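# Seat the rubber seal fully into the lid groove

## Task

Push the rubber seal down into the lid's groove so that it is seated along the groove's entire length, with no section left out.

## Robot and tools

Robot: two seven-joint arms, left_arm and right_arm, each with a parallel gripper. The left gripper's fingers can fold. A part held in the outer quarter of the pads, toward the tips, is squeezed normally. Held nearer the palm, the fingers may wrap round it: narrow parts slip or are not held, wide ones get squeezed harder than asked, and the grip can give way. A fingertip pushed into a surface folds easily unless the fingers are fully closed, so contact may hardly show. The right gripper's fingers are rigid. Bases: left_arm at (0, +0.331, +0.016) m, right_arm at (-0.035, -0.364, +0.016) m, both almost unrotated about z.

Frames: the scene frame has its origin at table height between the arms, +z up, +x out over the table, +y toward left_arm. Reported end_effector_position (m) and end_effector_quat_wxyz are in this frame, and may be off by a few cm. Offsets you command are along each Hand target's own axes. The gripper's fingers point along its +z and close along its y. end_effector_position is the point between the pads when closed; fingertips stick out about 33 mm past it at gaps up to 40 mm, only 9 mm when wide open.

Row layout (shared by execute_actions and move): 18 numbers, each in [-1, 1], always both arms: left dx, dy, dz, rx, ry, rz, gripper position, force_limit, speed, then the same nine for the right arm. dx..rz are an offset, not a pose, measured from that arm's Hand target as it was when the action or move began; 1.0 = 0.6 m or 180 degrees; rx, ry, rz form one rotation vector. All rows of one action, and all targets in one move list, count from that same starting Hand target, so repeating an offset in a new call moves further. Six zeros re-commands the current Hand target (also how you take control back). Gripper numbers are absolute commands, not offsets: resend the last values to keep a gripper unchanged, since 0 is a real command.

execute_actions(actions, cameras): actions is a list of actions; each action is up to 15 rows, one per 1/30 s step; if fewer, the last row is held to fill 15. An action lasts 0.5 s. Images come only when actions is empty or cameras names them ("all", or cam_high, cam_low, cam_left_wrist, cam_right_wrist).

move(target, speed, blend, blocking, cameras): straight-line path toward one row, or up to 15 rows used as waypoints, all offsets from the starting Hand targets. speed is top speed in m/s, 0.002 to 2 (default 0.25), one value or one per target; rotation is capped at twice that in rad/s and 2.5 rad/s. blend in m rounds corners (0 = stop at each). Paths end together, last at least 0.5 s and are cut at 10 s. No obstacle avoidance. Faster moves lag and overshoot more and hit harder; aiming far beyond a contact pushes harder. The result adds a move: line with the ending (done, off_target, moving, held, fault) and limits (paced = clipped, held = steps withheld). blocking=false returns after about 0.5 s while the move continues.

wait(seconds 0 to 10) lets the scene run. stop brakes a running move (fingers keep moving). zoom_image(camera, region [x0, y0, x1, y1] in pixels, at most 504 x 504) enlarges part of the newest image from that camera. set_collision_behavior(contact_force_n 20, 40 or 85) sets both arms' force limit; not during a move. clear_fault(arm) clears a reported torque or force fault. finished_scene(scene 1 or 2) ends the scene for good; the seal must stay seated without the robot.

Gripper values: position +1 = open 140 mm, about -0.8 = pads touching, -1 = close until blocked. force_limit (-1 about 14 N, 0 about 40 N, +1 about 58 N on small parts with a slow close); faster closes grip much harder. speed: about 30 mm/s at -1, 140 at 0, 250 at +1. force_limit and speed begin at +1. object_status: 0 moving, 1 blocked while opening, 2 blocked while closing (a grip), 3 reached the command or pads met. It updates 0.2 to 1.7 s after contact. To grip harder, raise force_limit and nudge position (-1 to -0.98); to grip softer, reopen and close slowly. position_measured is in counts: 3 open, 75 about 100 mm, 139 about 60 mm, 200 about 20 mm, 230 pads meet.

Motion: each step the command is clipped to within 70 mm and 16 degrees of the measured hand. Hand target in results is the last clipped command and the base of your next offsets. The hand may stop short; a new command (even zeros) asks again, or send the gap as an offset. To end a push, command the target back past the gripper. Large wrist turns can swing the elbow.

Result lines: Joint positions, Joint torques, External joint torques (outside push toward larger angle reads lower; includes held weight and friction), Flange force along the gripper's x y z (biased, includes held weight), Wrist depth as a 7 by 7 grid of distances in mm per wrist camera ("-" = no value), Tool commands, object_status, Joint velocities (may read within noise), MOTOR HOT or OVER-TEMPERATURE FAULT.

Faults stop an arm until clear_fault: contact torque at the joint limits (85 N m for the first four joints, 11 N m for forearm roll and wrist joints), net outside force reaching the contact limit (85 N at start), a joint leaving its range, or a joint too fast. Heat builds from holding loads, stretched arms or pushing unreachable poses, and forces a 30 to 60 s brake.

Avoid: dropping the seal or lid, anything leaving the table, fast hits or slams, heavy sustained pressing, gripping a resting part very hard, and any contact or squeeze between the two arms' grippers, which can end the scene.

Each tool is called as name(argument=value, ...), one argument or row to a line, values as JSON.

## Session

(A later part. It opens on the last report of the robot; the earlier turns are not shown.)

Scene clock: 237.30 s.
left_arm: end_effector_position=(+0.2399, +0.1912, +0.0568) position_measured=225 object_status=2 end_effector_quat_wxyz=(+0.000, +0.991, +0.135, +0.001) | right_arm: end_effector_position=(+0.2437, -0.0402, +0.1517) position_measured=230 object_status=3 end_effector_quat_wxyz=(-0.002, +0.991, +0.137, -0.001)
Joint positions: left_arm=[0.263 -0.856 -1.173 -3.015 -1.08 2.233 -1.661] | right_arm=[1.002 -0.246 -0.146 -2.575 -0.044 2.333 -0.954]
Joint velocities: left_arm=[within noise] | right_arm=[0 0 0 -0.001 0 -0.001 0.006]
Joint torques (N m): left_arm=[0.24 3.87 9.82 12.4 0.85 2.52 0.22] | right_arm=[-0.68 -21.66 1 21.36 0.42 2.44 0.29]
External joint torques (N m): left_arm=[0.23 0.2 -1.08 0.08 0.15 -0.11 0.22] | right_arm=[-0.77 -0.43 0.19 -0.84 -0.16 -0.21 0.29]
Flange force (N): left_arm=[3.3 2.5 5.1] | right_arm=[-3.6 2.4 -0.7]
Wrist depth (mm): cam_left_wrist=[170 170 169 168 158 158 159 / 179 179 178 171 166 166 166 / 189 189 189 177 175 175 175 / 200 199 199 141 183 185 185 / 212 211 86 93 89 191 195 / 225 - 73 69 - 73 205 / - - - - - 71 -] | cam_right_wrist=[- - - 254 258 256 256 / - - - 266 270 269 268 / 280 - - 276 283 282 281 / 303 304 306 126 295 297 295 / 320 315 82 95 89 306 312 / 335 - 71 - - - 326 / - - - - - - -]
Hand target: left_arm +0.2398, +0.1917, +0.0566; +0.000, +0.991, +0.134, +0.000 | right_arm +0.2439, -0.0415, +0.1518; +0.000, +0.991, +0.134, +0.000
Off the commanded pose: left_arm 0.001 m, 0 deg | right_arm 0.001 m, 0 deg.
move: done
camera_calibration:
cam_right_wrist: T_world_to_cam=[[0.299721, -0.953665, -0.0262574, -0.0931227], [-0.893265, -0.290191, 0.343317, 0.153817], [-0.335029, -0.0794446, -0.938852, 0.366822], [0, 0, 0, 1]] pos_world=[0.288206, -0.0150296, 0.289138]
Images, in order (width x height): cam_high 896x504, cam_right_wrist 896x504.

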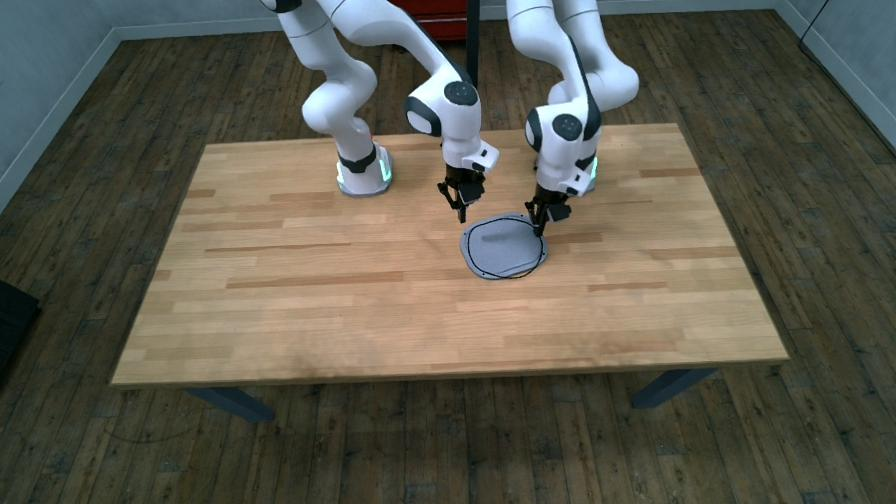

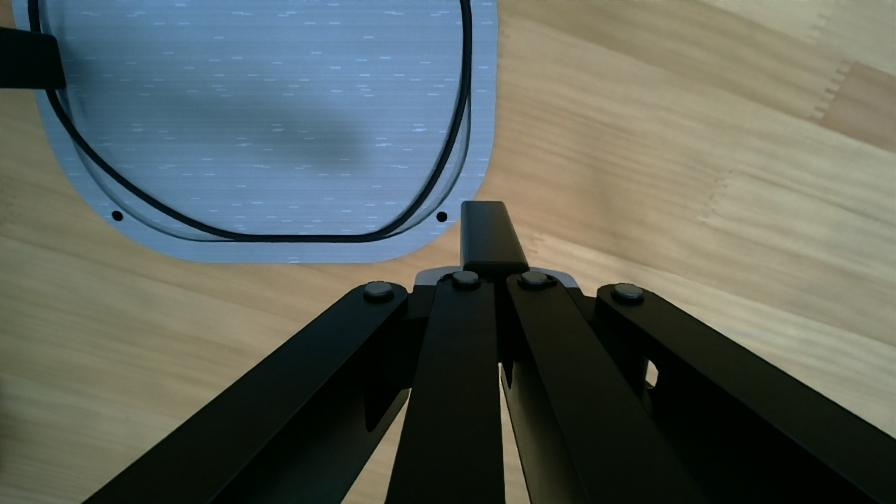

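move(
  target=[
    [0,0,0,0,0,0,-1,-1,-1,0,0,0,0,0,0,-0.45,-1,0],
    [0,0,0,0,0,0,-1,-1,-1,0.053,-0.0168,0.128,0,0,0,-0.45,-1,0],
    [0,0,0,0,0,0,-1,-1,-1,0.053,-0.0168,0.1755,0,0,0,-1,-1,-1],
  ],
  speed=[0.1,0.15,0.05],
  cameras=["cam_right_wrist"],
)

zoom_image(
  camera="cam_right_wrist",
  region=[340, 0, 620, 240],
)

Scene clock: 255.43 s.
left_arm: end_effector_position=(+0.2399, +0.1912, +0.0568) position_measured=225 object_status=2 end_effector_quat_wxyz=(+0.000, +0.991, +0.135, +0.001) | right_arm: end_effector_position=(+0.2717, -0.0234, +0.0470) position_measured=227 object_status=0 end_effector_quat_wxyz=(+0.001, +0.991, +0.132, +0.000)
Joint positions: left_arm=[0.263 -0.856 -1.173 -3.015 -1.08 2.233 -1.661] | right_arm=[1.002 0.081 -0.162 -2.539 0.024 2.618 -1.016]
Joint torques (N m): left_arm=[0.22 3.81 9.79 12.43 0.85 2.53 0.24] | right_arm=[-0.74 -27.64 -0.49 17.83 0.67 2.7 -0.3]
External joint torques (N m): left_arm=[0.24 0.15 -1.1 0.17 0.16 -0.09 0.24] | right_arm=[-0.74 1.3 -0.2 -0.74 0.26 0.04 -0.3]
Flange force (N): left_arm=[3.5 2.6 5.1] | right_arm=[1.8 1.0 4.1]
Wrist depth (mm): cam_left_wrist=[170 171 170 168 158 158 159 / 180 179 179 171 166 166 166 / 189 188 188 178 175 175 175 / 200 200 199 141 183 185 185 / 212 211 86 93 89 191 197 / 225 - 73 69 - 73 205 / - - - - - 71 -] | cam_right_wrist=[- - 156 153 162 163 163 / - - 162 161 172 171 170 / - - 168 168 181 180 179 / - - - 121 188 189 189 / 191 - 84 95 89 196 199 / 202 - 73 - - - 208 / - - - - - - -]
Hand target: left_arm +0.2398, +0.1917, +0.0566; +0.000, +0.991, +0.134, +0.000 | right_arm +0.2719, -0.0233, +0.0465; +0.000, +0.991, +0.134, +0.000
Off the commanded pose: left_arm 0.001 m, 0 deg | right_arm 0.000 m, 0 deg.
move: done
camera_calibration:
cam_right_wrist: T_world_to_cam=[[0.291707, -0.956274, -0.021126, -0.0863879], [-0.896378, -0.28101, 0.342841, 0.220698], [-0.333786, -0.0810722, -0.939156, 0.278879], [0, 0, 0, 1]] pos_world=[0.316115, 0.00201735, 0.184422]
Images, in order (width x height): cam_right_wrist 896x504.

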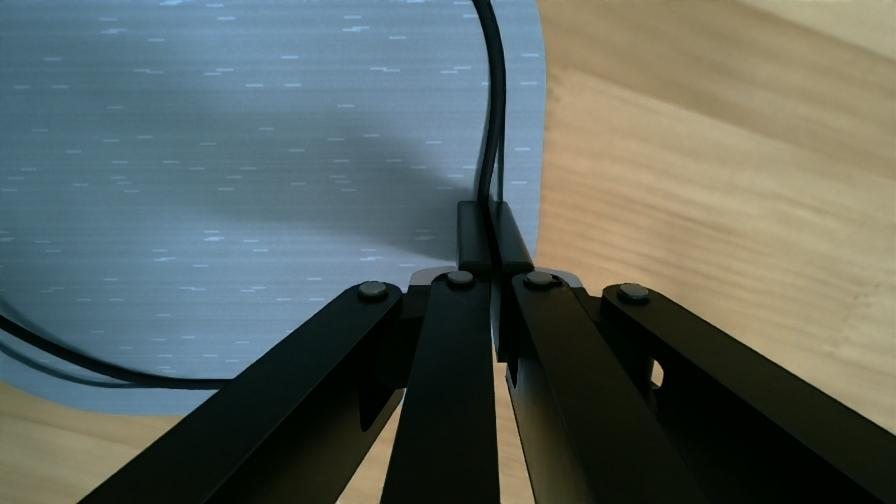

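Scaled by 1.800.

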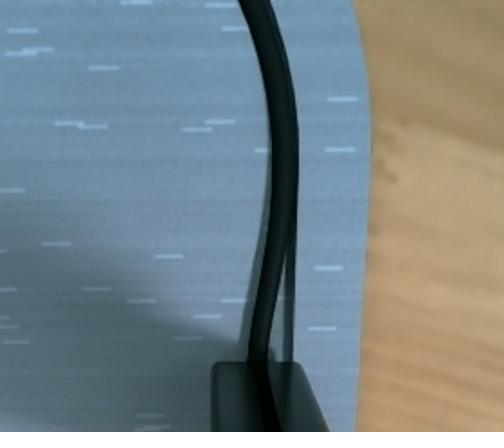

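move(
  target=[
    [0,0,0,0,0,0,-1,-1,-1,0,0,-0.008,0,0,0,-1,-1,-1],
    [0,0,0,0,0,0,-1,-1,-1,-0.019,0.009,-0.006,0,0,0,-1,-1,-1],
    [0,0,0,0,0,0,-1,-1,-1,-0.019,0.008,0.001,0,0,0,-1,-1,-1],
  ],
  speed=0.03,
  cameras=["cam_right_wrist","cam_high"],
)

zoom_image(
  camera="cam_right_wrist",
  region=[340, 0, 620, 240],
)

zoom_image(
  camera="cam_high",
  region=[440, 200, 570, 290],
)

Scene clock: 261.87 s.
left_arm: end_effector_position=(+0.2399, +0.1912, +0.0568) position_measured=225 object_status=2 end_effector_quat_wxyz=(+0.000, +0.991, +0.135, +0.001) | right_arm: end_effector_position=(+0.2626, -0.0317, +0.0470) position_measured=227 object_status=2 end_effector_quat_wxyz=(+0.000, +0.991, +0.134, -0.001)
Joint positions: left_arm=[0.263 -0.856 -1.173 -3.015 -1.08 2.233 -1.661] | right_arm=[1.002 0.052 -0.161 -2.578 0.02 2.628 -1.016]
Joint torques (N m): left_arm=[0.13 3.84 9.82 12.37 0.85 2.52 0.18] | right_arm=[-0.11 -26.14 -0.08 17.7 0.42 3.07 0.26]
External joint torques (N m): left_arm=[0.14 0.2 -1.09 0.05 0.15 -0.11 0.18] | right_arm=[-0.17 1.56 0.05 -0.63 0.03 0.43 0.26]
Flange force (N): left_arm=[2.7 2.4 4.9] | right_arm=[0.8 -1.0 5.4]
Wrist depth (mm): cam_left_wrist=[171 170 169 168 158 158 159 / 179 178 179 171 166 166 166 / 189 189 188 176 175 175 174 / 200 200 199 140 183 185 184 / 212 211 86 93 89 191 195 / 226 - 73 69 - 73 206 / - - - - - 71 -] | cam_right_wrist=[155 154 - 154 164 163 163 / - 162 163 162 172 171 170 / - 168 170 - 181 180 179 / - - - 120 188 189 189 / 190 - 79 95 89 195 199 / 216 - 72 - - - 208 / - - - - - - -]
Hand target: left_arm +0.2398, +0.1917, +0.0566; +0.000, +0.991, +0.134, +0.000 | right_arm +0.2621, -0.0309, +0.0459; +0.000, +0.991, +0.134, +0.000
Off the commanded pose: left_arm 0.001 m, 0 deg | right_arm 0.001 m, 0 deg.
move: done
camera_calibration:
cam_right_wrist: T_world_to_cam=[[0.295371, -0.955108, -0.0229001, -0.0925387], [-0.894475, -0.284882, 0.344612, 0.20948], [-0.335665, -0.0813047, -0.938466, 0.275599], [0, 0, 0, 1]] pos_world=[0.307217, -0.00629984, 0.184332]
Images, in order (width x height): cam_high 896x504, cam_right_wrist 896x504.

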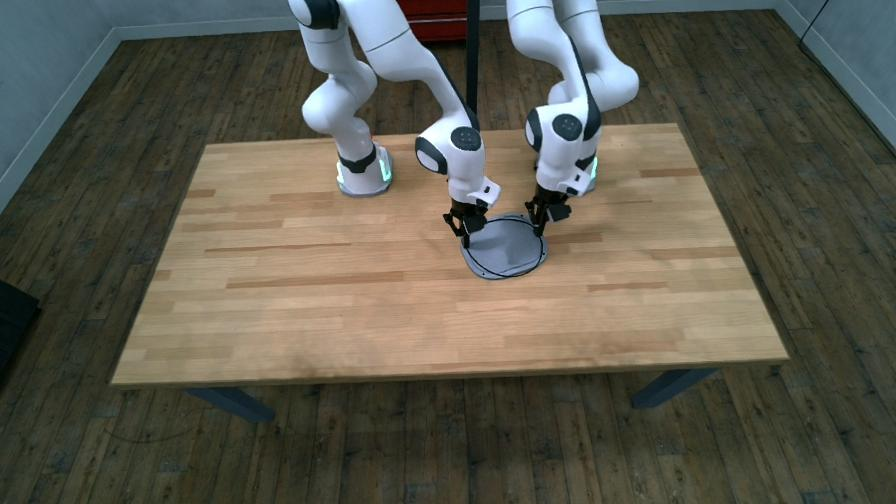

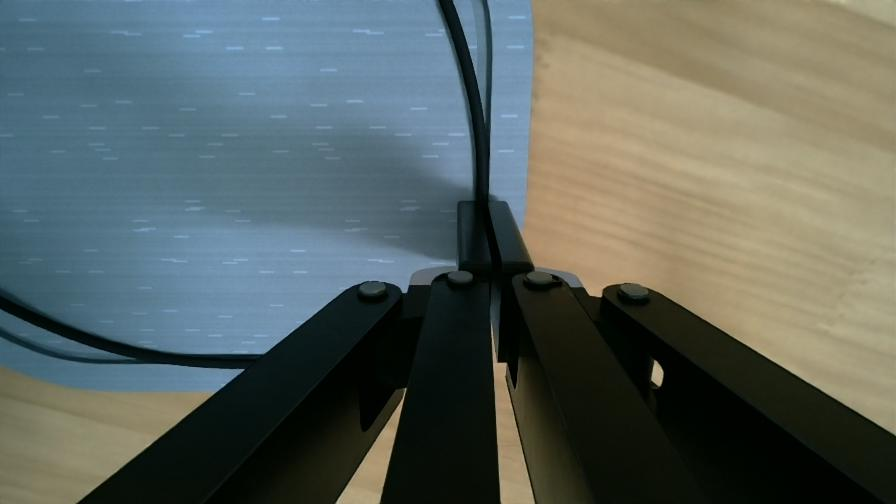

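Scaled by 1.800.

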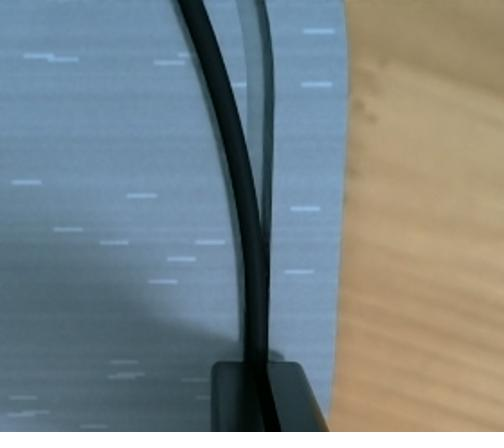

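Scaled by 3.877.

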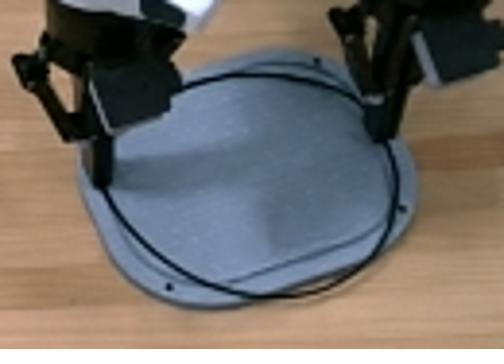

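move(
  target=[
    [0,0,-0.006,0,-0.067,0,-1,-1,-1,0,0,0,0,0,0,-1,-1,-1],
    [-0.008,0,-0.006,0,-0.067,0,-1,-1,-1,0,0,0,0,0,0,-1,-1,-1],
  ],
  speed=0.05,
  cameras=["cam_left_wrist","cam_right_wrist","cam_high"],
)

zoom_image(
  camera="cam_high",
  region=[440, 200, 570, 290],
)

Scene clock: 279.70 s.
left_arm: end_effector_position=(+0.2368, +0.1905, +0.0602) position_measured=225 object_status=2 end_effector_quat_wxyz=(+0.014, +0.986, +0.132, -0.102) | right_arm: end_effector_position=(+0.2626, -0.0317, +0.0470) position_measured=227 object_status=2 end_effector_quat_wxyz=(+0.000, +0.991, +0.134, -0.001)
Joint positions: left_arm=[0.485 -0.656 -1.124 -2.885 -0.889 2.139 -1.606] | right_arm=[1.002 0.052 -0.161 -2.578 0.02 2.629 -1.016]
Joint torques (N m): left_arm=[0.1 0.38 9.97 14.5 0.59 1.72 -0.1] | right_arm=[-0.15 -26.17 0.05 17.67 0.43 3.09 0.18]
External joint torques (N m): left_arm=[0.07 -0.18 -0.28 -0.24 -0.03 -0.33 -0.1] | right_arm=[-0.15 1.56 0.23 -0.66 0.03 0.45 0.18]
Flange force (N): left_arm=[-1.1 0.0 -0.6] | right_arm=[0.7 -1.0 5.5]
Wrist depth (mm): cam_left_wrist=[164 163 162 157 150 150 150 / 177 176 175 168 162 162 162 / 193 192 191 177 177 176 176 / 211 210 209 201 190 193 192 / 234 233 86 93 89 205 213 / 242 - 73 69 - 73 232 / - - - - - 71 -] | cam_right_wrist=[155 155 151 - 164 163 163 / - - - - 172 171 171 / - - 173 170 180 180 179 / - - 178 139 188 189 189 / - - 84 95 89 195 199 / 217 - 73 - - - 208 / - - - - - - -]
Hand target: left_arm +0.2352, +0.1904, +0.0601; +0.014, +0.986, +0.133, -0.104 | right_arm +0.2621, -0.0309, +0.0459; +0.000, +0.991, +0.134, +0.000
Off the commanded pose: left_arm 0.002 m, 0 deg | right_arm 0.001 m, 0 deg.
move: done
camera_calibration:
cam_left_wrist: T_world_to_cam=[[0.26412, -0.964436, -0.0102261, 0.134755], [-0.815649, -0.229006, 0.531294, 0.209147], [-0.514741, -0.131984, -0.847126, 0.346027], [0, 0, 0, 1]] pos_world=[0.313113, 0.223528, 0.183388]
cam_right_wrist: T_world_to_cam=[[0.295383, -0.955105, -0.0228704, -0.0925476], [-0.894516, -0.284893, 0.344496, 0.209514], [-0.335546, -0.0813001, -0.938509, 0.27557], [0, 0, 0, 1]] pos_world=[0.307216, -0.00629991, 0.184331]
Images, in order (width x height): cam_high 896x504, cam_left_wrist 896x504, cam_right_wrist 896x504.

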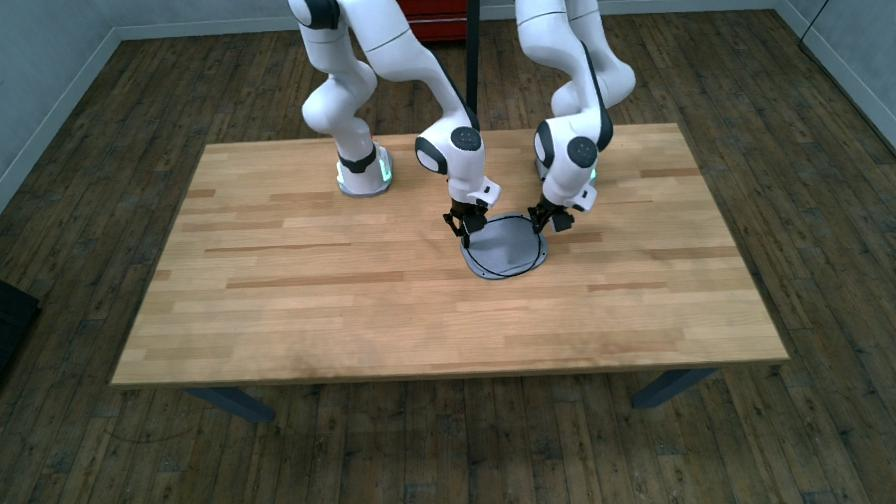

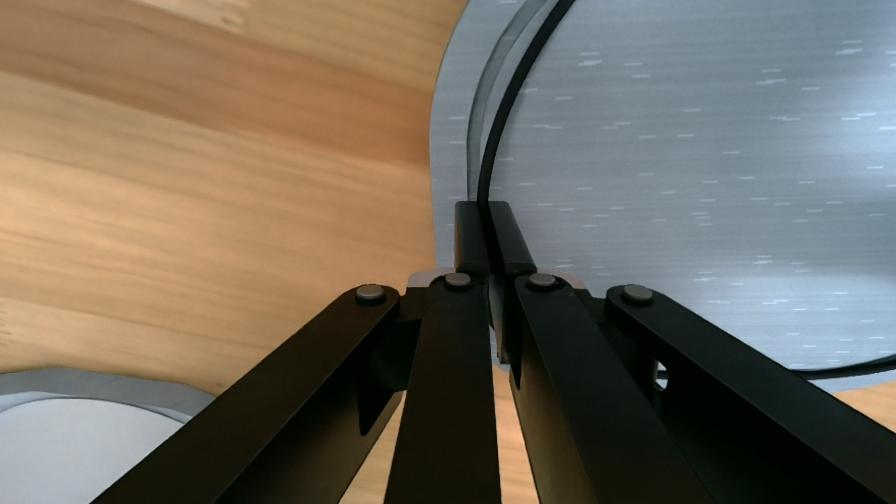

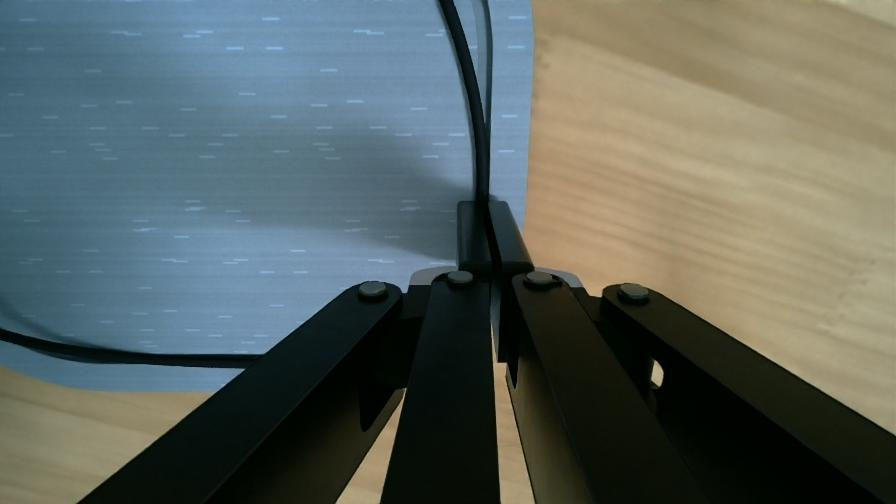

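Scaled by 3.877.

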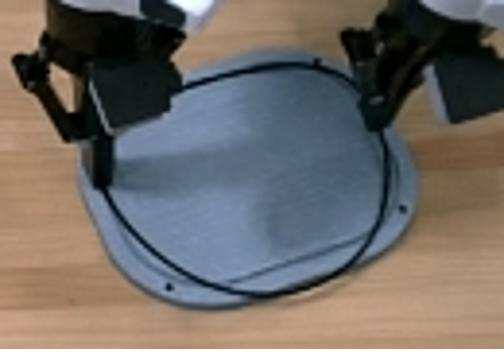

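move(
  target=[
    [-0.0179,-0.004,0.0038,0,0,0,-1,-1,-1,-0.0183,0.001,0,0,0,0,-1,-1,-1],
  ],
  speed=0.03,
  cameras=["cam_left_wrist","cam_right_wrist","cam_high"],
)

zoom_image(
  camera="cam_high",
  region=[440, 200, 570, 290],
)

Scene clock: 294.97 s.
left_arm: end_effector_position=(+0.2254, +0.1901, +0.0602) position_measured=225 object_status=2 end_effector_quat_wxyz=(+0.014, +0.986, +0.130, -0.102) | right_arm: end_effector_position=(+0.2545, -0.0337, +0.0472) position_measured=227 object_status=2 end_effector_quat_wxyz=(-0.003, +0.991, +0.134, +0.001)
Joint positions: left_arm=[0.429 -0.685 -1.098 -2.914 -0.903 2.125 -1.613] | right_arm=[1.007 0.032 -0.157 -2.607 0.016 2.643 -1.001]
Joint velocities: left_arm=[-0.001 0 0.002 0.001 0.001 -0.001 -0.004] | right_arm=[0.001 0 -0.001 0 -0.001 -0.001 0.005]
Joint torques (N m): left_arm=[-0.61 0.32 9.51 14.23 0.26 1.72 -0.17] | right_arm=[0.54 -26.23 0.66 16.04 0.17 2.23 0.3]
External joint torques (N m): left_arm=[-0.58 -0.37 -0.54 -0.41 -0.37 -0.32 -0.16] | right_arm=[0.52 0.64 0.74 -2.12 -0.22 -0.41 0.3]
Flange force (N): left_arm=[-5.5 0.0 -0.2] | right_arm=[-5.5 1.1 0.6]
Wrist depth (mm): cam_left_wrist=[164 163 162 157 150 150 150 / 178 176 175 169 162 162 162 / 192 191 191 180 177 176 176 / 211 210 209 201 190 193 192 / 234 233 86 93 89 205 212 / 230 - 73 69 - 73 248 / - - - - - 71 -] | cam_right_wrist=[- - 157 157 164 163 163 / - - - 160 172 171 170 / - - - - 181 180 179 / 181 - - 120 188 189 188 / 191 - 84 95 89 195 198 / 217 - 73 - - - 208 / - - - - - - -]
Hand target: left_arm +0.2239, +0.1898, +0.0602; +0.014, +0.986, +0.133, -0.104 | right_arm +0.2517, -0.0344, +0.0459; +0.000, +0.991, +0.134, +0.000
Off the commanded pose: left_arm 0.001 m, 0 deg | right_arm 0.003 m, 0 deg.
move: done
camera_calibration:
cam_left_wrist: T_world_to_cam=[[0.26111, -0.965252, -0.0104809, 0.13819], [-0.816113, -0.226539, 0.531638, 0.199356], [-0.51554, -0.130262, -0.846907, 0.339854], [0, 0, 0, 1]] pos_world=[0.301822, 0.222821, 0.183288]
cam_right_wrist: T_world_to_cam=[[0.293915, -0.955449, -0.027032, -0.09144], [-0.895993, -0.285253, 0.340334, 0.202218], [-0.332883, -0.0758087, -0.939916, 0.272606], [0, 0, 0, 1]] pos_world=[0.298807, -0.00901707, 0.184933]
Images, in order (width x height): cam_high 896x504, cam_left_wrist 896x504, cam_right_wrist 896x504.

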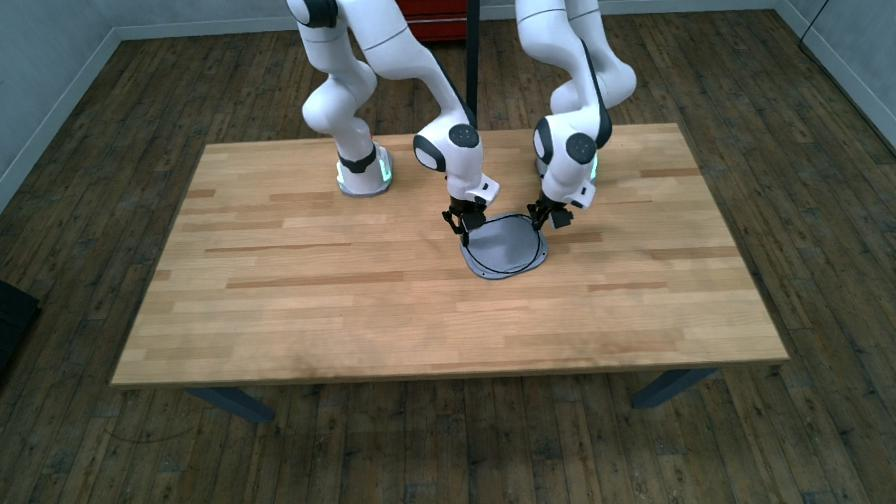

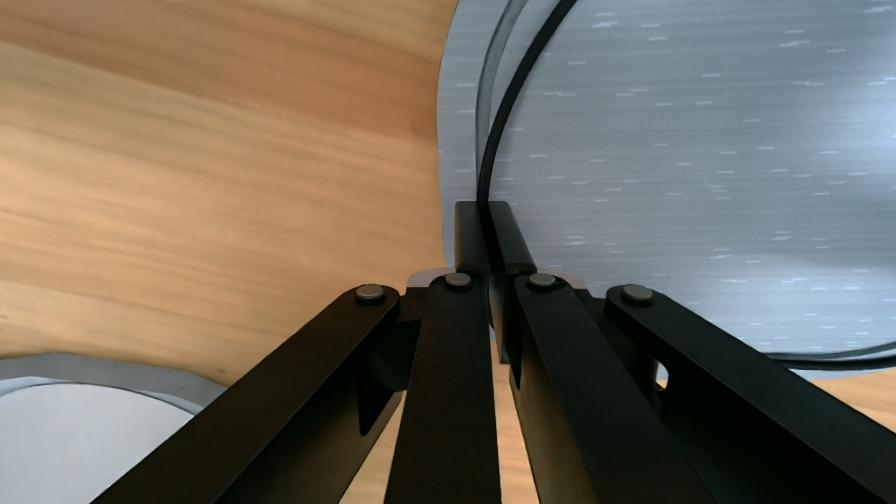

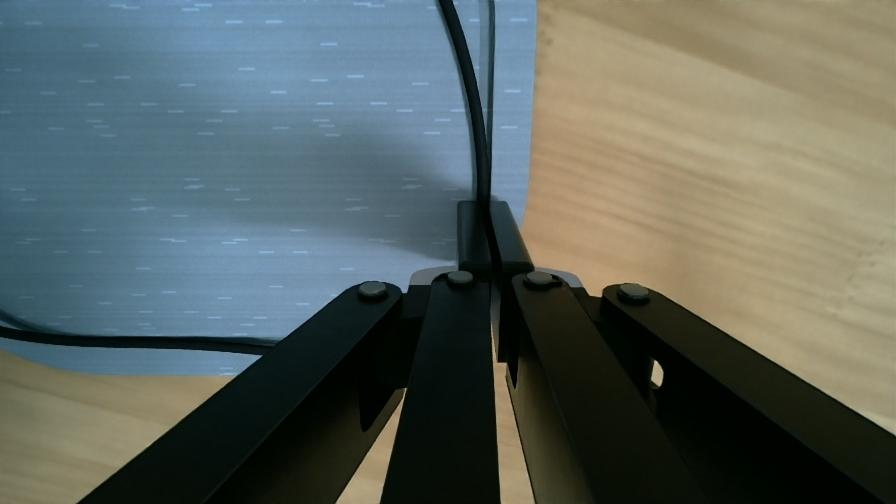

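Scaled by 3.877.

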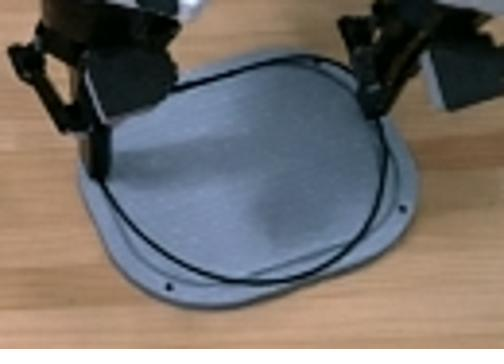

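move(
  target=[
    [0,0,0,0,0,0,-0.5,-1,-1,0.004,0,0,0,0,0,-0.5,-1,-1],
    [-0.0122,0,-0.0571,0,0,0,-0.5,-1,-1,0,0,-0.05,0,0,0,-0.5,-1,-1],
    [0.0167,0,-0.0632,0,0,0,-0.5,-1,-1,0.06,0,-0.06,0,0,0,-0.5,-1,-1],
  ],
  speed=[0.03,0.05,0.1],
  cameras=["cam_left_wrist","cam_right_wrist","cam_high"],
)

zoom_image(
  camera="cam_high",
  region=[440, 200, 570, 290],
)

Scene clock: 310.33 s.
left_arm: end_effector_position=(+0.2394, +0.1942, +0.0950) position_measured=192 object_status=3 end_effector_quat_wxyz=(+0.015, +0.985, +0.136, -0.106) | right_arm: end_effector_position=(+0.2862, -0.0241, +0.0823) position_measured=192 object_status=3 end_effector_quat_wxyz=(+0.000, +0.991, +0.133, +0.002)
Joint positions: left_arm=[0.441 -0.743 -1 -2.859 -0.813 2.008 -1.63] | right_arm=[0.991 0.015 -0.178 -2.501 0.001 2.518 -1.024]
Joint velocities: left_arm=[within noise] | right_arm=[0 0 0 0 0 0 -0.005]
Joint torques (N m): left_arm=[0.16 1.47 9.33 17.07 1.2 2.08 0.15] | right_arm=[-0.45 -27.41 -0.46 20.06 0.88 2.44 -0.24]
External joint torques (N m): left_arm=[0.16 0.92 -1.51 0.54 0.52 0.05 0.16] | right_arm=[-0.46 0.51 -0.42 0.18 0.4 -0.19 -0.24]
Flange force (N): left_arm=[8.6 4.6 4.4] | right_arm=[2.9 0.0 1.0]
Wrist depth (mm): cam_left_wrist=[195 194 194 190 182 181 181 / 211 210 209 203 195 196 196 / 230 229 228 220 214 213 213 / 252 251 250 231 226 229 233 / 273 273 91 250 91 94 255 / 263 - 79 303 - 73 291 / - - 70 353 - - -] | cam_right_wrist=[- 187 - 188 196 196 194 / - 199 - 196 205 204 204 / - - - - 215 215 214 / 217 224 - 125 222 226 225 / 230 226 89 235 95 83 237 / - - 73 255 - 75 71 / - - - 270 - - -]
Hand target: left_arm +0.2410, +0.1945, +0.0952; +0.014, +0.986, +0.133, -0.104 | right_arm +0.2864, -0.0249, +0.0819; +0.000, +0.991, +0.134, +0.000
Off the commanded pose: left_arm 0.002 m, 0 deg | right_arm 0.001 m, 0 deg.
move: done
camera_calibration:
cam_left_wrist: T_world_to_cam=[[0.272378, -0.962132, -0.0105665, 0.135586], [-0.809829, -0.235164, 0.537471, 0.192776], [-0.519603, -0.137838, -0.843216, 0.379199], [0, 0, 0, 1]] pos_world=[0.316217, 0.228054, 0.217568]
cam_right_wrist: T_world_to_cam=[[0.292193, -0.956105, -0.0220377, -0.090606], [-0.897256, -0.282038, 0.339685, 0.221975], [-0.33099, -0.0794803, -0.940281, 0.316198], [0, 0, 0, 1]] pos_world=[0.330302, 0.00110813, 0.219917]
Images, in order (width x height): cam_high 896x504, cam_left_wrist 896x504, cam_right_wrist 896x504.

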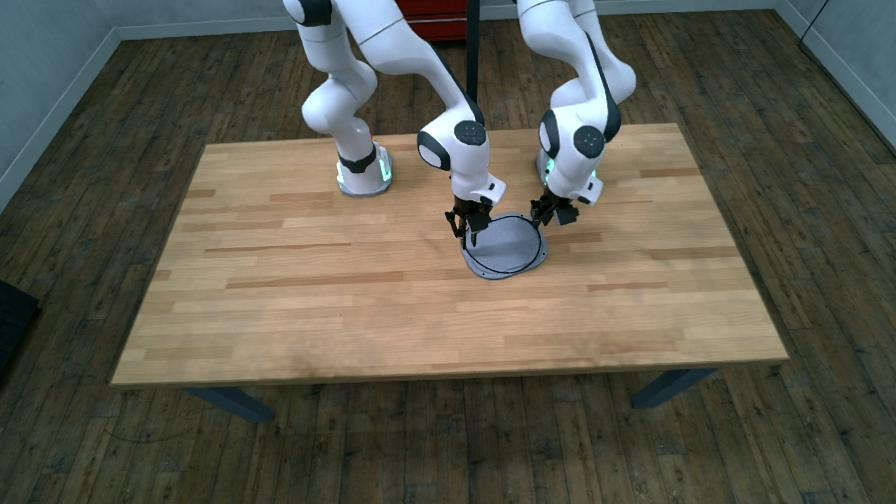

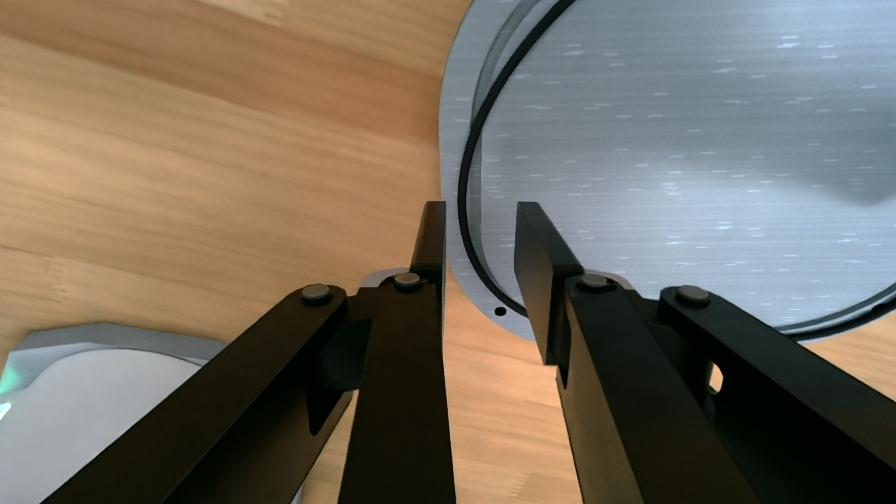

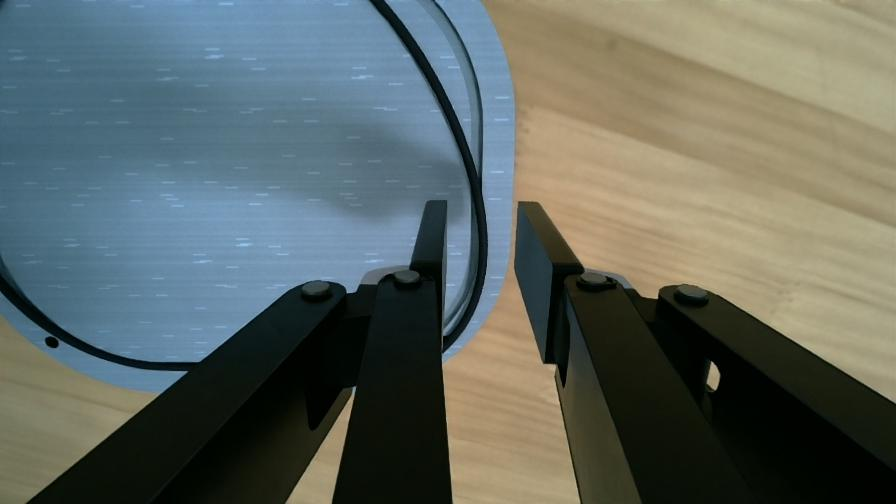

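Scaled by 3.877.

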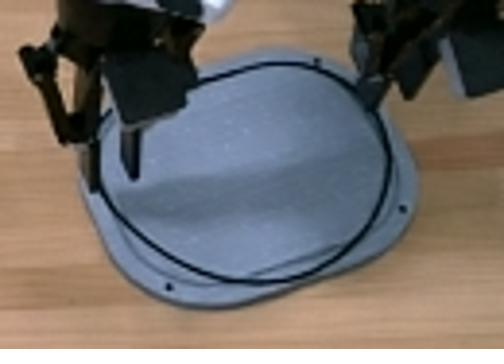

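move(
  target=[
    [-0.0218,-0.013,0.021,0,0,0,-0.5,-1,-1,-0.032,0.0067,0.02,0,0,0,-0.5,-1,-1],
    [0.0032,-0.013,0.0576,0,0,0,-1,-1,-1,-0.032,0.0067,0.059,0,0,0,-1,-1,-1],
  ],
  speed=0.06,
  cameras=["cam_left_wrist","cam_right_wrist","cam_high"],
)

zoom_image(
  camera="cam_high",
  region=[440, 200, 570, 290],
)

Scene clock: 329.47 s.
left_arm: end_effector_position=(+0.2320, +0.2015, +0.0608) position_measured=230 object_status=3 end_effector_quat_wxyz=(+0.013, +0.985, +0.134, -0.106) | right_arm: end_effector_position=(+0.2694, -0.0347, +0.0469) position_measured=227 object_status=0 end_effector_quat_wxyz=(+0.001, +0.991, +0.132, +0.000)
Joint positions: left_arm=[0.475 -0.664 -1.091 -2.905 -0.872 2.131 -1.596] | right_arm=[0.994 0.058 -0.168 -2.571 0.017 2.627 -1.022]
Joint torques (N m): left_arm=[0.02 1.18 8.56 15.28 0.35 2.07 0.19] | right_arm=[0.02 -26.88 0.14 17.77 0.82 2.75 -0.31]
External joint torques (N m): left_arm=[0.06 0.93 -1.33 0.42 -0.27 0.04 0.2] | right_arm=[0.02 1.02 0.35 -0.55 0.42 0.11 -0.31]
Flange force (N): left_arm=[7.1 4.4 7.4] | right_arm=[1.1 -0.2 3.9]
Wrist depth (mm): cam_left_wrist=[164 163 163 159 151 150 150 / 178 176 176 171 162 162 162 / 193 192 192 185 177 176 176 / 212 212 211 141 190 193 193 / 235 234 86 85 87 209 213 / 237 - 73 - - 72 231 / - - - - - 69 -] | cam_right_wrist=[155 154 154 155 164 163 163 / - - 164 - 172 171 171 / - - 173 - 180 180 179 / - 180 - 120 188 189 189 / - 189 83 95 89 195 199 / - - 73 - - - 208 / - - - - - - -]
Hand target: left_arm +0.2338, +0.2006, +0.0610; +0.014, +0.986, +0.133, -0.104 | right_arm +0.2690, -0.0339, +0.0465; +0.000, +0.991, +0.134, +0.000
Off the commanded pose: left_arm 0.002 m, 0 deg | right_arm 0.001 m, 0 deg.
move: done
camera_calibration:
cam_left_wrist: T_world_to_cam=[[0.269111, -0.963005, -0.0141375, 0.145385], [-0.810219, -0.234302, 0.53726, 0.206782], [-0.520696, -0.133128, -0.843298, 0.346869], [0, 0, 0, 1]] pos_world=[0.309027, 0.234634, 0.183474]
cam_right_wrist: T_world_to_cam=[[0.290441, -0.956672, -0.0205864, -0.0962251], [-0.896743, -0.279628, 0.343017, 0.215595], [-0.333911, -0.0811653, -0.939104, 0.277131], [0, 0, 0, 1]] pos_world=[0.313818, -0.00927603, 0.184321]
Images, in order (width x height): cam_high 896x504, cam_left_wrist 896x504, cam_right_wrist 896x504.

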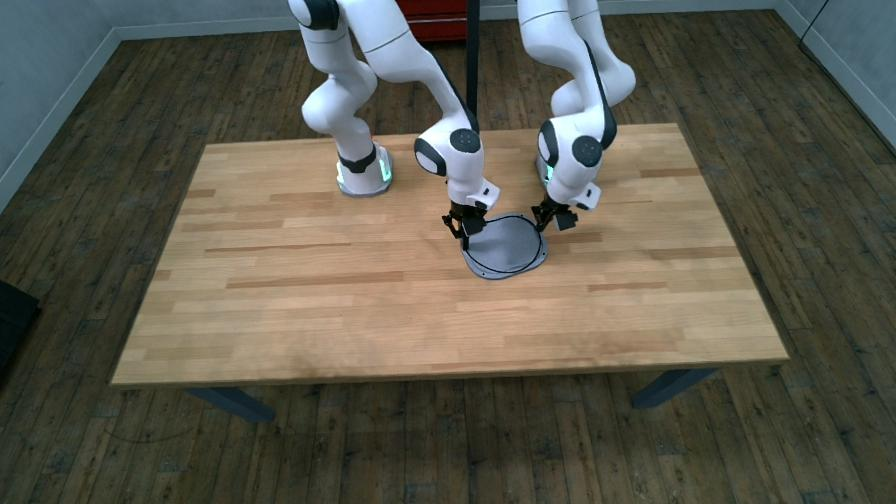

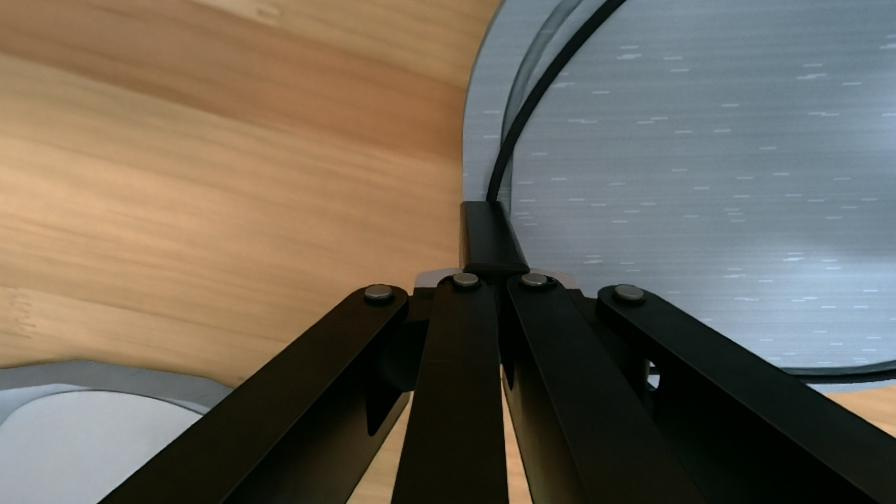

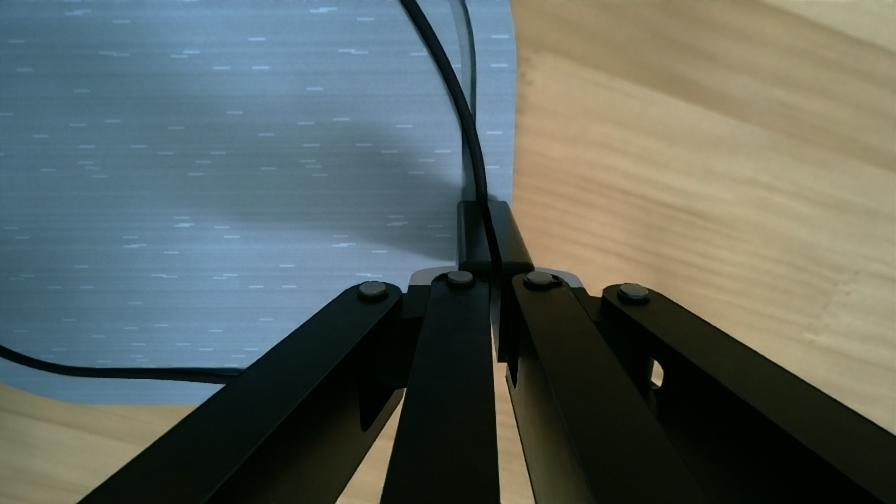

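Scaled by 3.877.

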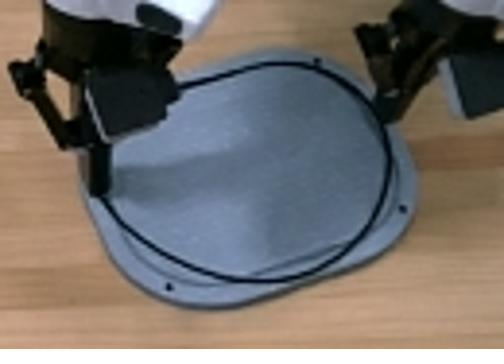

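move(
  target=[
    [-0.003,0.004,-0.015,0,0,0,-0.55,-1,-1,0,0,0,0,0,0,-1,-1,-1],
    [0.001,0.004,0.005,0,0,0,-1,-1,-1,0,0,0,0,0,0,-1,-1,-1],
  ],
  speed=0.04,
  cameras=["cam_left_wrist"],
)

Scene clock: 336.33 s.
left_arm: end_effector_position=(+0.2337, +0.1982, +0.0584) position_measured=230 object_status=3 end_effector_quat_wxyz=(+0.013, +0.985, +0.133, -0.105) | right_arm: end_effector_position=(+0.2694, -0.0347, +0.0469) position_measured=227 object_status=2 end_effector_quat_wxyz=(+0.001, +0.991, +0.132, +0.000)
Joint positions: left_arm=[0.484 -0.651 -1.108 -2.899 -0.879 2.144 -1.598] | right_arm=[0.994 0.058 -0.168 -2.571 0.017 2.627 -1.022]
Joint torques (N m): left_arm=[0.1 1.21 8.47 14.7 0.28 2.08 0.16] | right_arm=[0.03 -26.88 0.18 17.79 0.82 2.76 -0.29]
External joint torques (N m): left_arm=[0.11 0.94 -1.44 0.01 -0.33 0.05 0.17] | right_arm=[0 0.98 0.37 -0.47 0.42 0.14 -0.29]
Flange force (N): left_arm=[6.6 4.0 8.5] | right_arm=[1.2 -0.3 3.8]
Wrist depth (mm): cam_left_wrist=[164 161 160 157 148 148 148 / 175 175 173 170 160 160 160 / 191 190 189 182 175 174 174 / 209 208 208 141 189 191 190 / 232 231 86 86 87 206 210 / 240 - 73 - - 72 226 / - - - - - 69 -] | cam_right_wrist=[- - 152 156 164 163 163 / 164 - 160 - 172 171 171 / - - - - 180 180 179 / 181 182 - 126 188 189 189 / - - 84 95 89 196 199 / 201 - 73 - - - 208 / - - - - - - -]
Hand target: left_arm +0.2344, +0.1983, +0.0579; +0.014, +0.986, +0.133, -0.104 | right_arm +0.2690, -0.0339, +0.0465; +0.000, +0.991, +0.134, +0.000
Off the commanded pose: left_arm 0.001 m, 0 deg | right_arm 0.001 m, 0 deg.
move: done
camera_calibration:
cam_left_wrist: T_world_to_cam=[[0.26757, -0.963454, -0.0127604, 0.142104], [-0.811675, -0.232515, 0.535837, 0.208752], [-0.519221, -0.133017, -0.844225, 0.344956], [0, 0, 0, 1]] pos_world=[0.310525, 0.231333, 0.181177]
Images, in order (width x height): cam_left_wrist 896x504.

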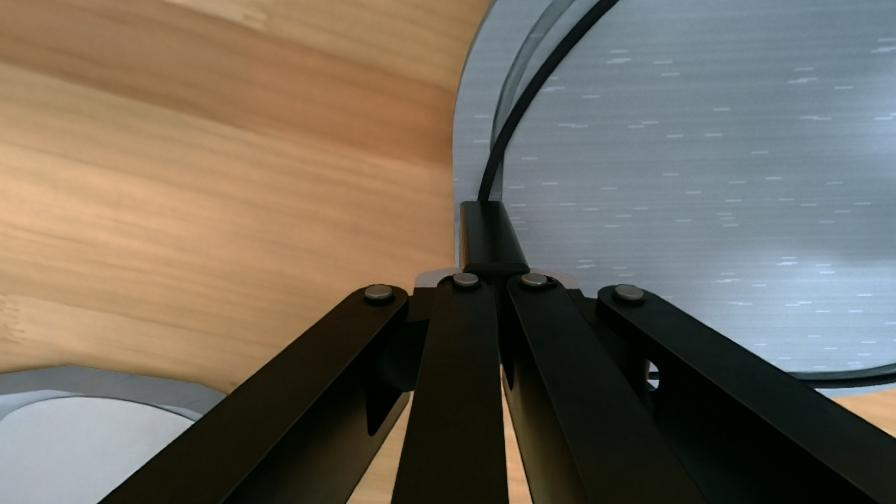

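move(
  target=[
    [-0.003,0.001,-0.014,0,0,0,-0.45,-1,-1,0,0,0,0,0,0,-1,-1,-1],
    [0.001,0.001,0.0045,0,0,0,-1,-1,-1,0,0,0,0,0,0,-1,-1,-1],
  ],
  speed=0.04,
  cameras=["cam_left_wrist"],
)

Scene clock: 343.93 s.
left_arm: end_effector_position=(+0.2339, +0.1976, +0.0556) position_measured=230 object_status=3 end_effector_quat_wxyz=(+0.013, +0.985, +0.133, -0.105) | right_arm: end_effector_position=(+0.2694, -0.0347, +0.0469) position_measured=227 object_status=2 end_effector_quat_wxyz=(+0.001, +0.991, +0.132, +0.000)
Joint positions: left_arm=[0.491 -0.64 -1.12 -2.899 -0.884 2.156 -1.597] | right_arm=[0.994 0.058 -0.168 -2.571 0.017 2.627 -1.022]
Joint torques (N m): left_arm=[0.1 1.19 8.48 14.6 0.26 2.11 0.2] | right_arm=[0.02 -26.95 0.11 17.81 0.79 2.73 -0.33]
External joint torques (N m): left_arm=[0.1 0.93 -1.36 0.09 -0.35 0.08 0.21] | right_arm=[0 0.92 0.3 -0.53 0.39 0.09 -0.33]
Flange force (N): left_arm=[6.7 4.0 8.5] | right_arm=[1.0 -0.1 3.5]
Wrist depth (mm): cam_left_wrist=[160 158 158 155 146 145 145 / 173 171 171 165 158 157 157 / 188 187 186 178 172 168 170 / 206 205 205 141 185 188 187 / 228 228 86 85 87 200 207 / 239 - 73 - - 72 226 / - - - - - 69 -] | cam_right_wrist=[154 153 153 152 164 163 163 / - 160 - - 172 171 171 / - - - 164 180 180 179 / 180 - - 125 188 189 189 / 186 187 84 95 89 195 200 / - - 73 - - - 208 / - - - - - - -]
Hand target: left_arm +0.2346, +0.1977, +0.0551; +0.014, +0.986, +0.133, -0.104 | right_arm +0.2690, -0.0339, +0.0465; +0.000, +0.991, +0.134, +0.000
Off the commanded pose: left_arm 0.001 m, 0 deg | right_arm 0.001 m, 0 deg.
move: done
camera_calibration:
cam_left_wrist: T_world_to_cam=[[0.267555, -0.963458, -0.0127824, 0.141542], [-0.811632, -0.232503, 0.535906, 0.210271], [-0.519295, -0.13301, -0.844181, 0.342643], [0, 0, 0, 1]] pos_world=[0.310725, 0.230833, 0.178377]
Images, in order (width x height): cam_left_wrist 896x504.

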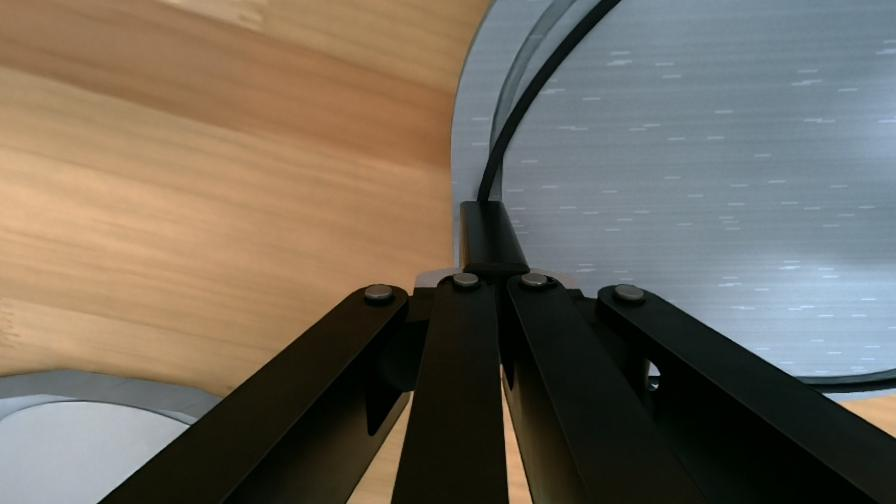

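move(
  target=[-0.005,-0.004,-0.02,0,0,0,-0.3,-1,-0.5,0,0,0,0,0,0,-1,-1,-1],
  speed=0.05,
  cameras=["cam_left_wrist"],
)

Scene clock: 350.93 s.
left_arm: end_effector_position=(+0.2354, +0.1992, +0.0675) position_measured=167 object_status=3 end_effector_quat_wxyz=(+0.015, +0.986, +0.132, -0.102) | right_arm: end_effector_position=(+0.2694, -0.0347, +0.0469) position_measured=227 object_status=2 end_effector_quat_wxyz=(+0.001, +0.991, +0.132, +0.000)
Joint positions: left_arm=[0.462 -0.68 -1.068 -2.899 -0.865 2.114 -1.597] | right_arm=[0.994 0.058 -0.168 -2.571 0.017 2.627 -1.022]
Joint velocities: left_arm=[-0.002 -0.001 0.003 -0.001 0 -0.004 0] | right_arm=[within noise]
Joint torques (N m): left_arm=[-0.52 -0.28 9.28 14.84 1.09 1.7 -0.08] | right_arm=[0.04 -26.91 0.13 17.74 0.8 2.73 -0.3]
External joint torques (N m): left_arm=[-0.56 -0.49 -0.79 -0.35 0.45 -0.35 -0.07] | right_arm=[-0.07 1.05 0.24 -0.64 0.41 0.09 -0.3]
Flange force (N): left_arm=[-3.8 0.0 -1.4] | right_arm=[1.0 0.0 3.8]
Wrist depth (mm): cam_left_wrist=[170 169 169 166 157 157 159 / 183 183 182 179 169 172 169 / 200 199 198 191 184 184 184 / 218 218 213 205 170 202 202 / 242 - 91 231 119 86 214 / - 69 80 268 269 69 73 / - 70 - 306 - - -] | cam_right_wrist=[- 155 - 155 164 163 163 / - 164 - 163 172 171 171 / - 172 - 170 180 180 179 / - 177 - 115 188 189 189 / - - 84 95 89 196 199 / 203 - 73 - - - 208 / - - - - - - -]
Hand target: left_arm +0.2335, +0.1999, +0.0675; +0.014, +0.986, +0.133, -0.104 | right_arm +0.2690, -0.0339, +0.0465; +0.000, +0.991, +0.134, +0.000
Off the commanded pose: left_arm 0.002 m, 0 deg | right_arm 0.001 m, 0 deg.
move: done
camera_calibration:
cam_left_wrist: T_world_to_cam=[[0.266347, -0.96385, -0.0073198, 0.142756], [-0.815425, -0.229368, 0.531481, 0.206103], [-0.513946, -0.135589, -0.847039, 0.353086], [0, 0, 0, 1]] pos_world=[0.311506, 0.232743, 0.190583]
Images, in order (width x height): cam_left_wrist 896x504.

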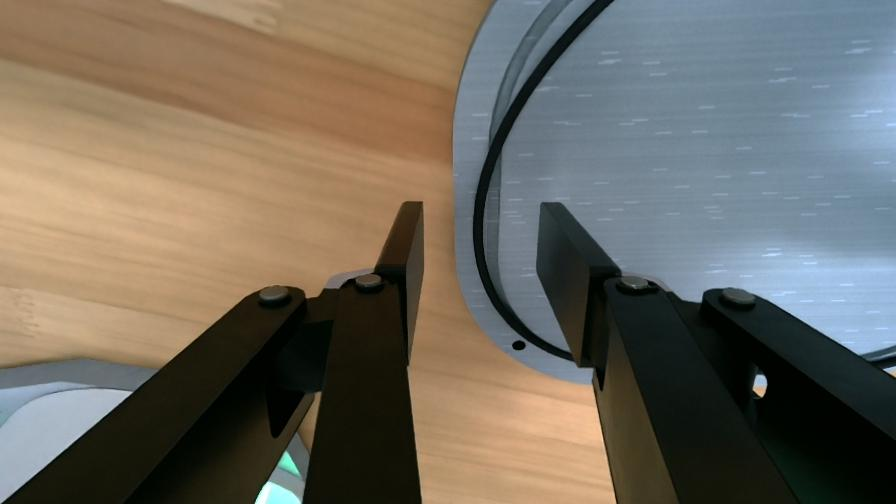

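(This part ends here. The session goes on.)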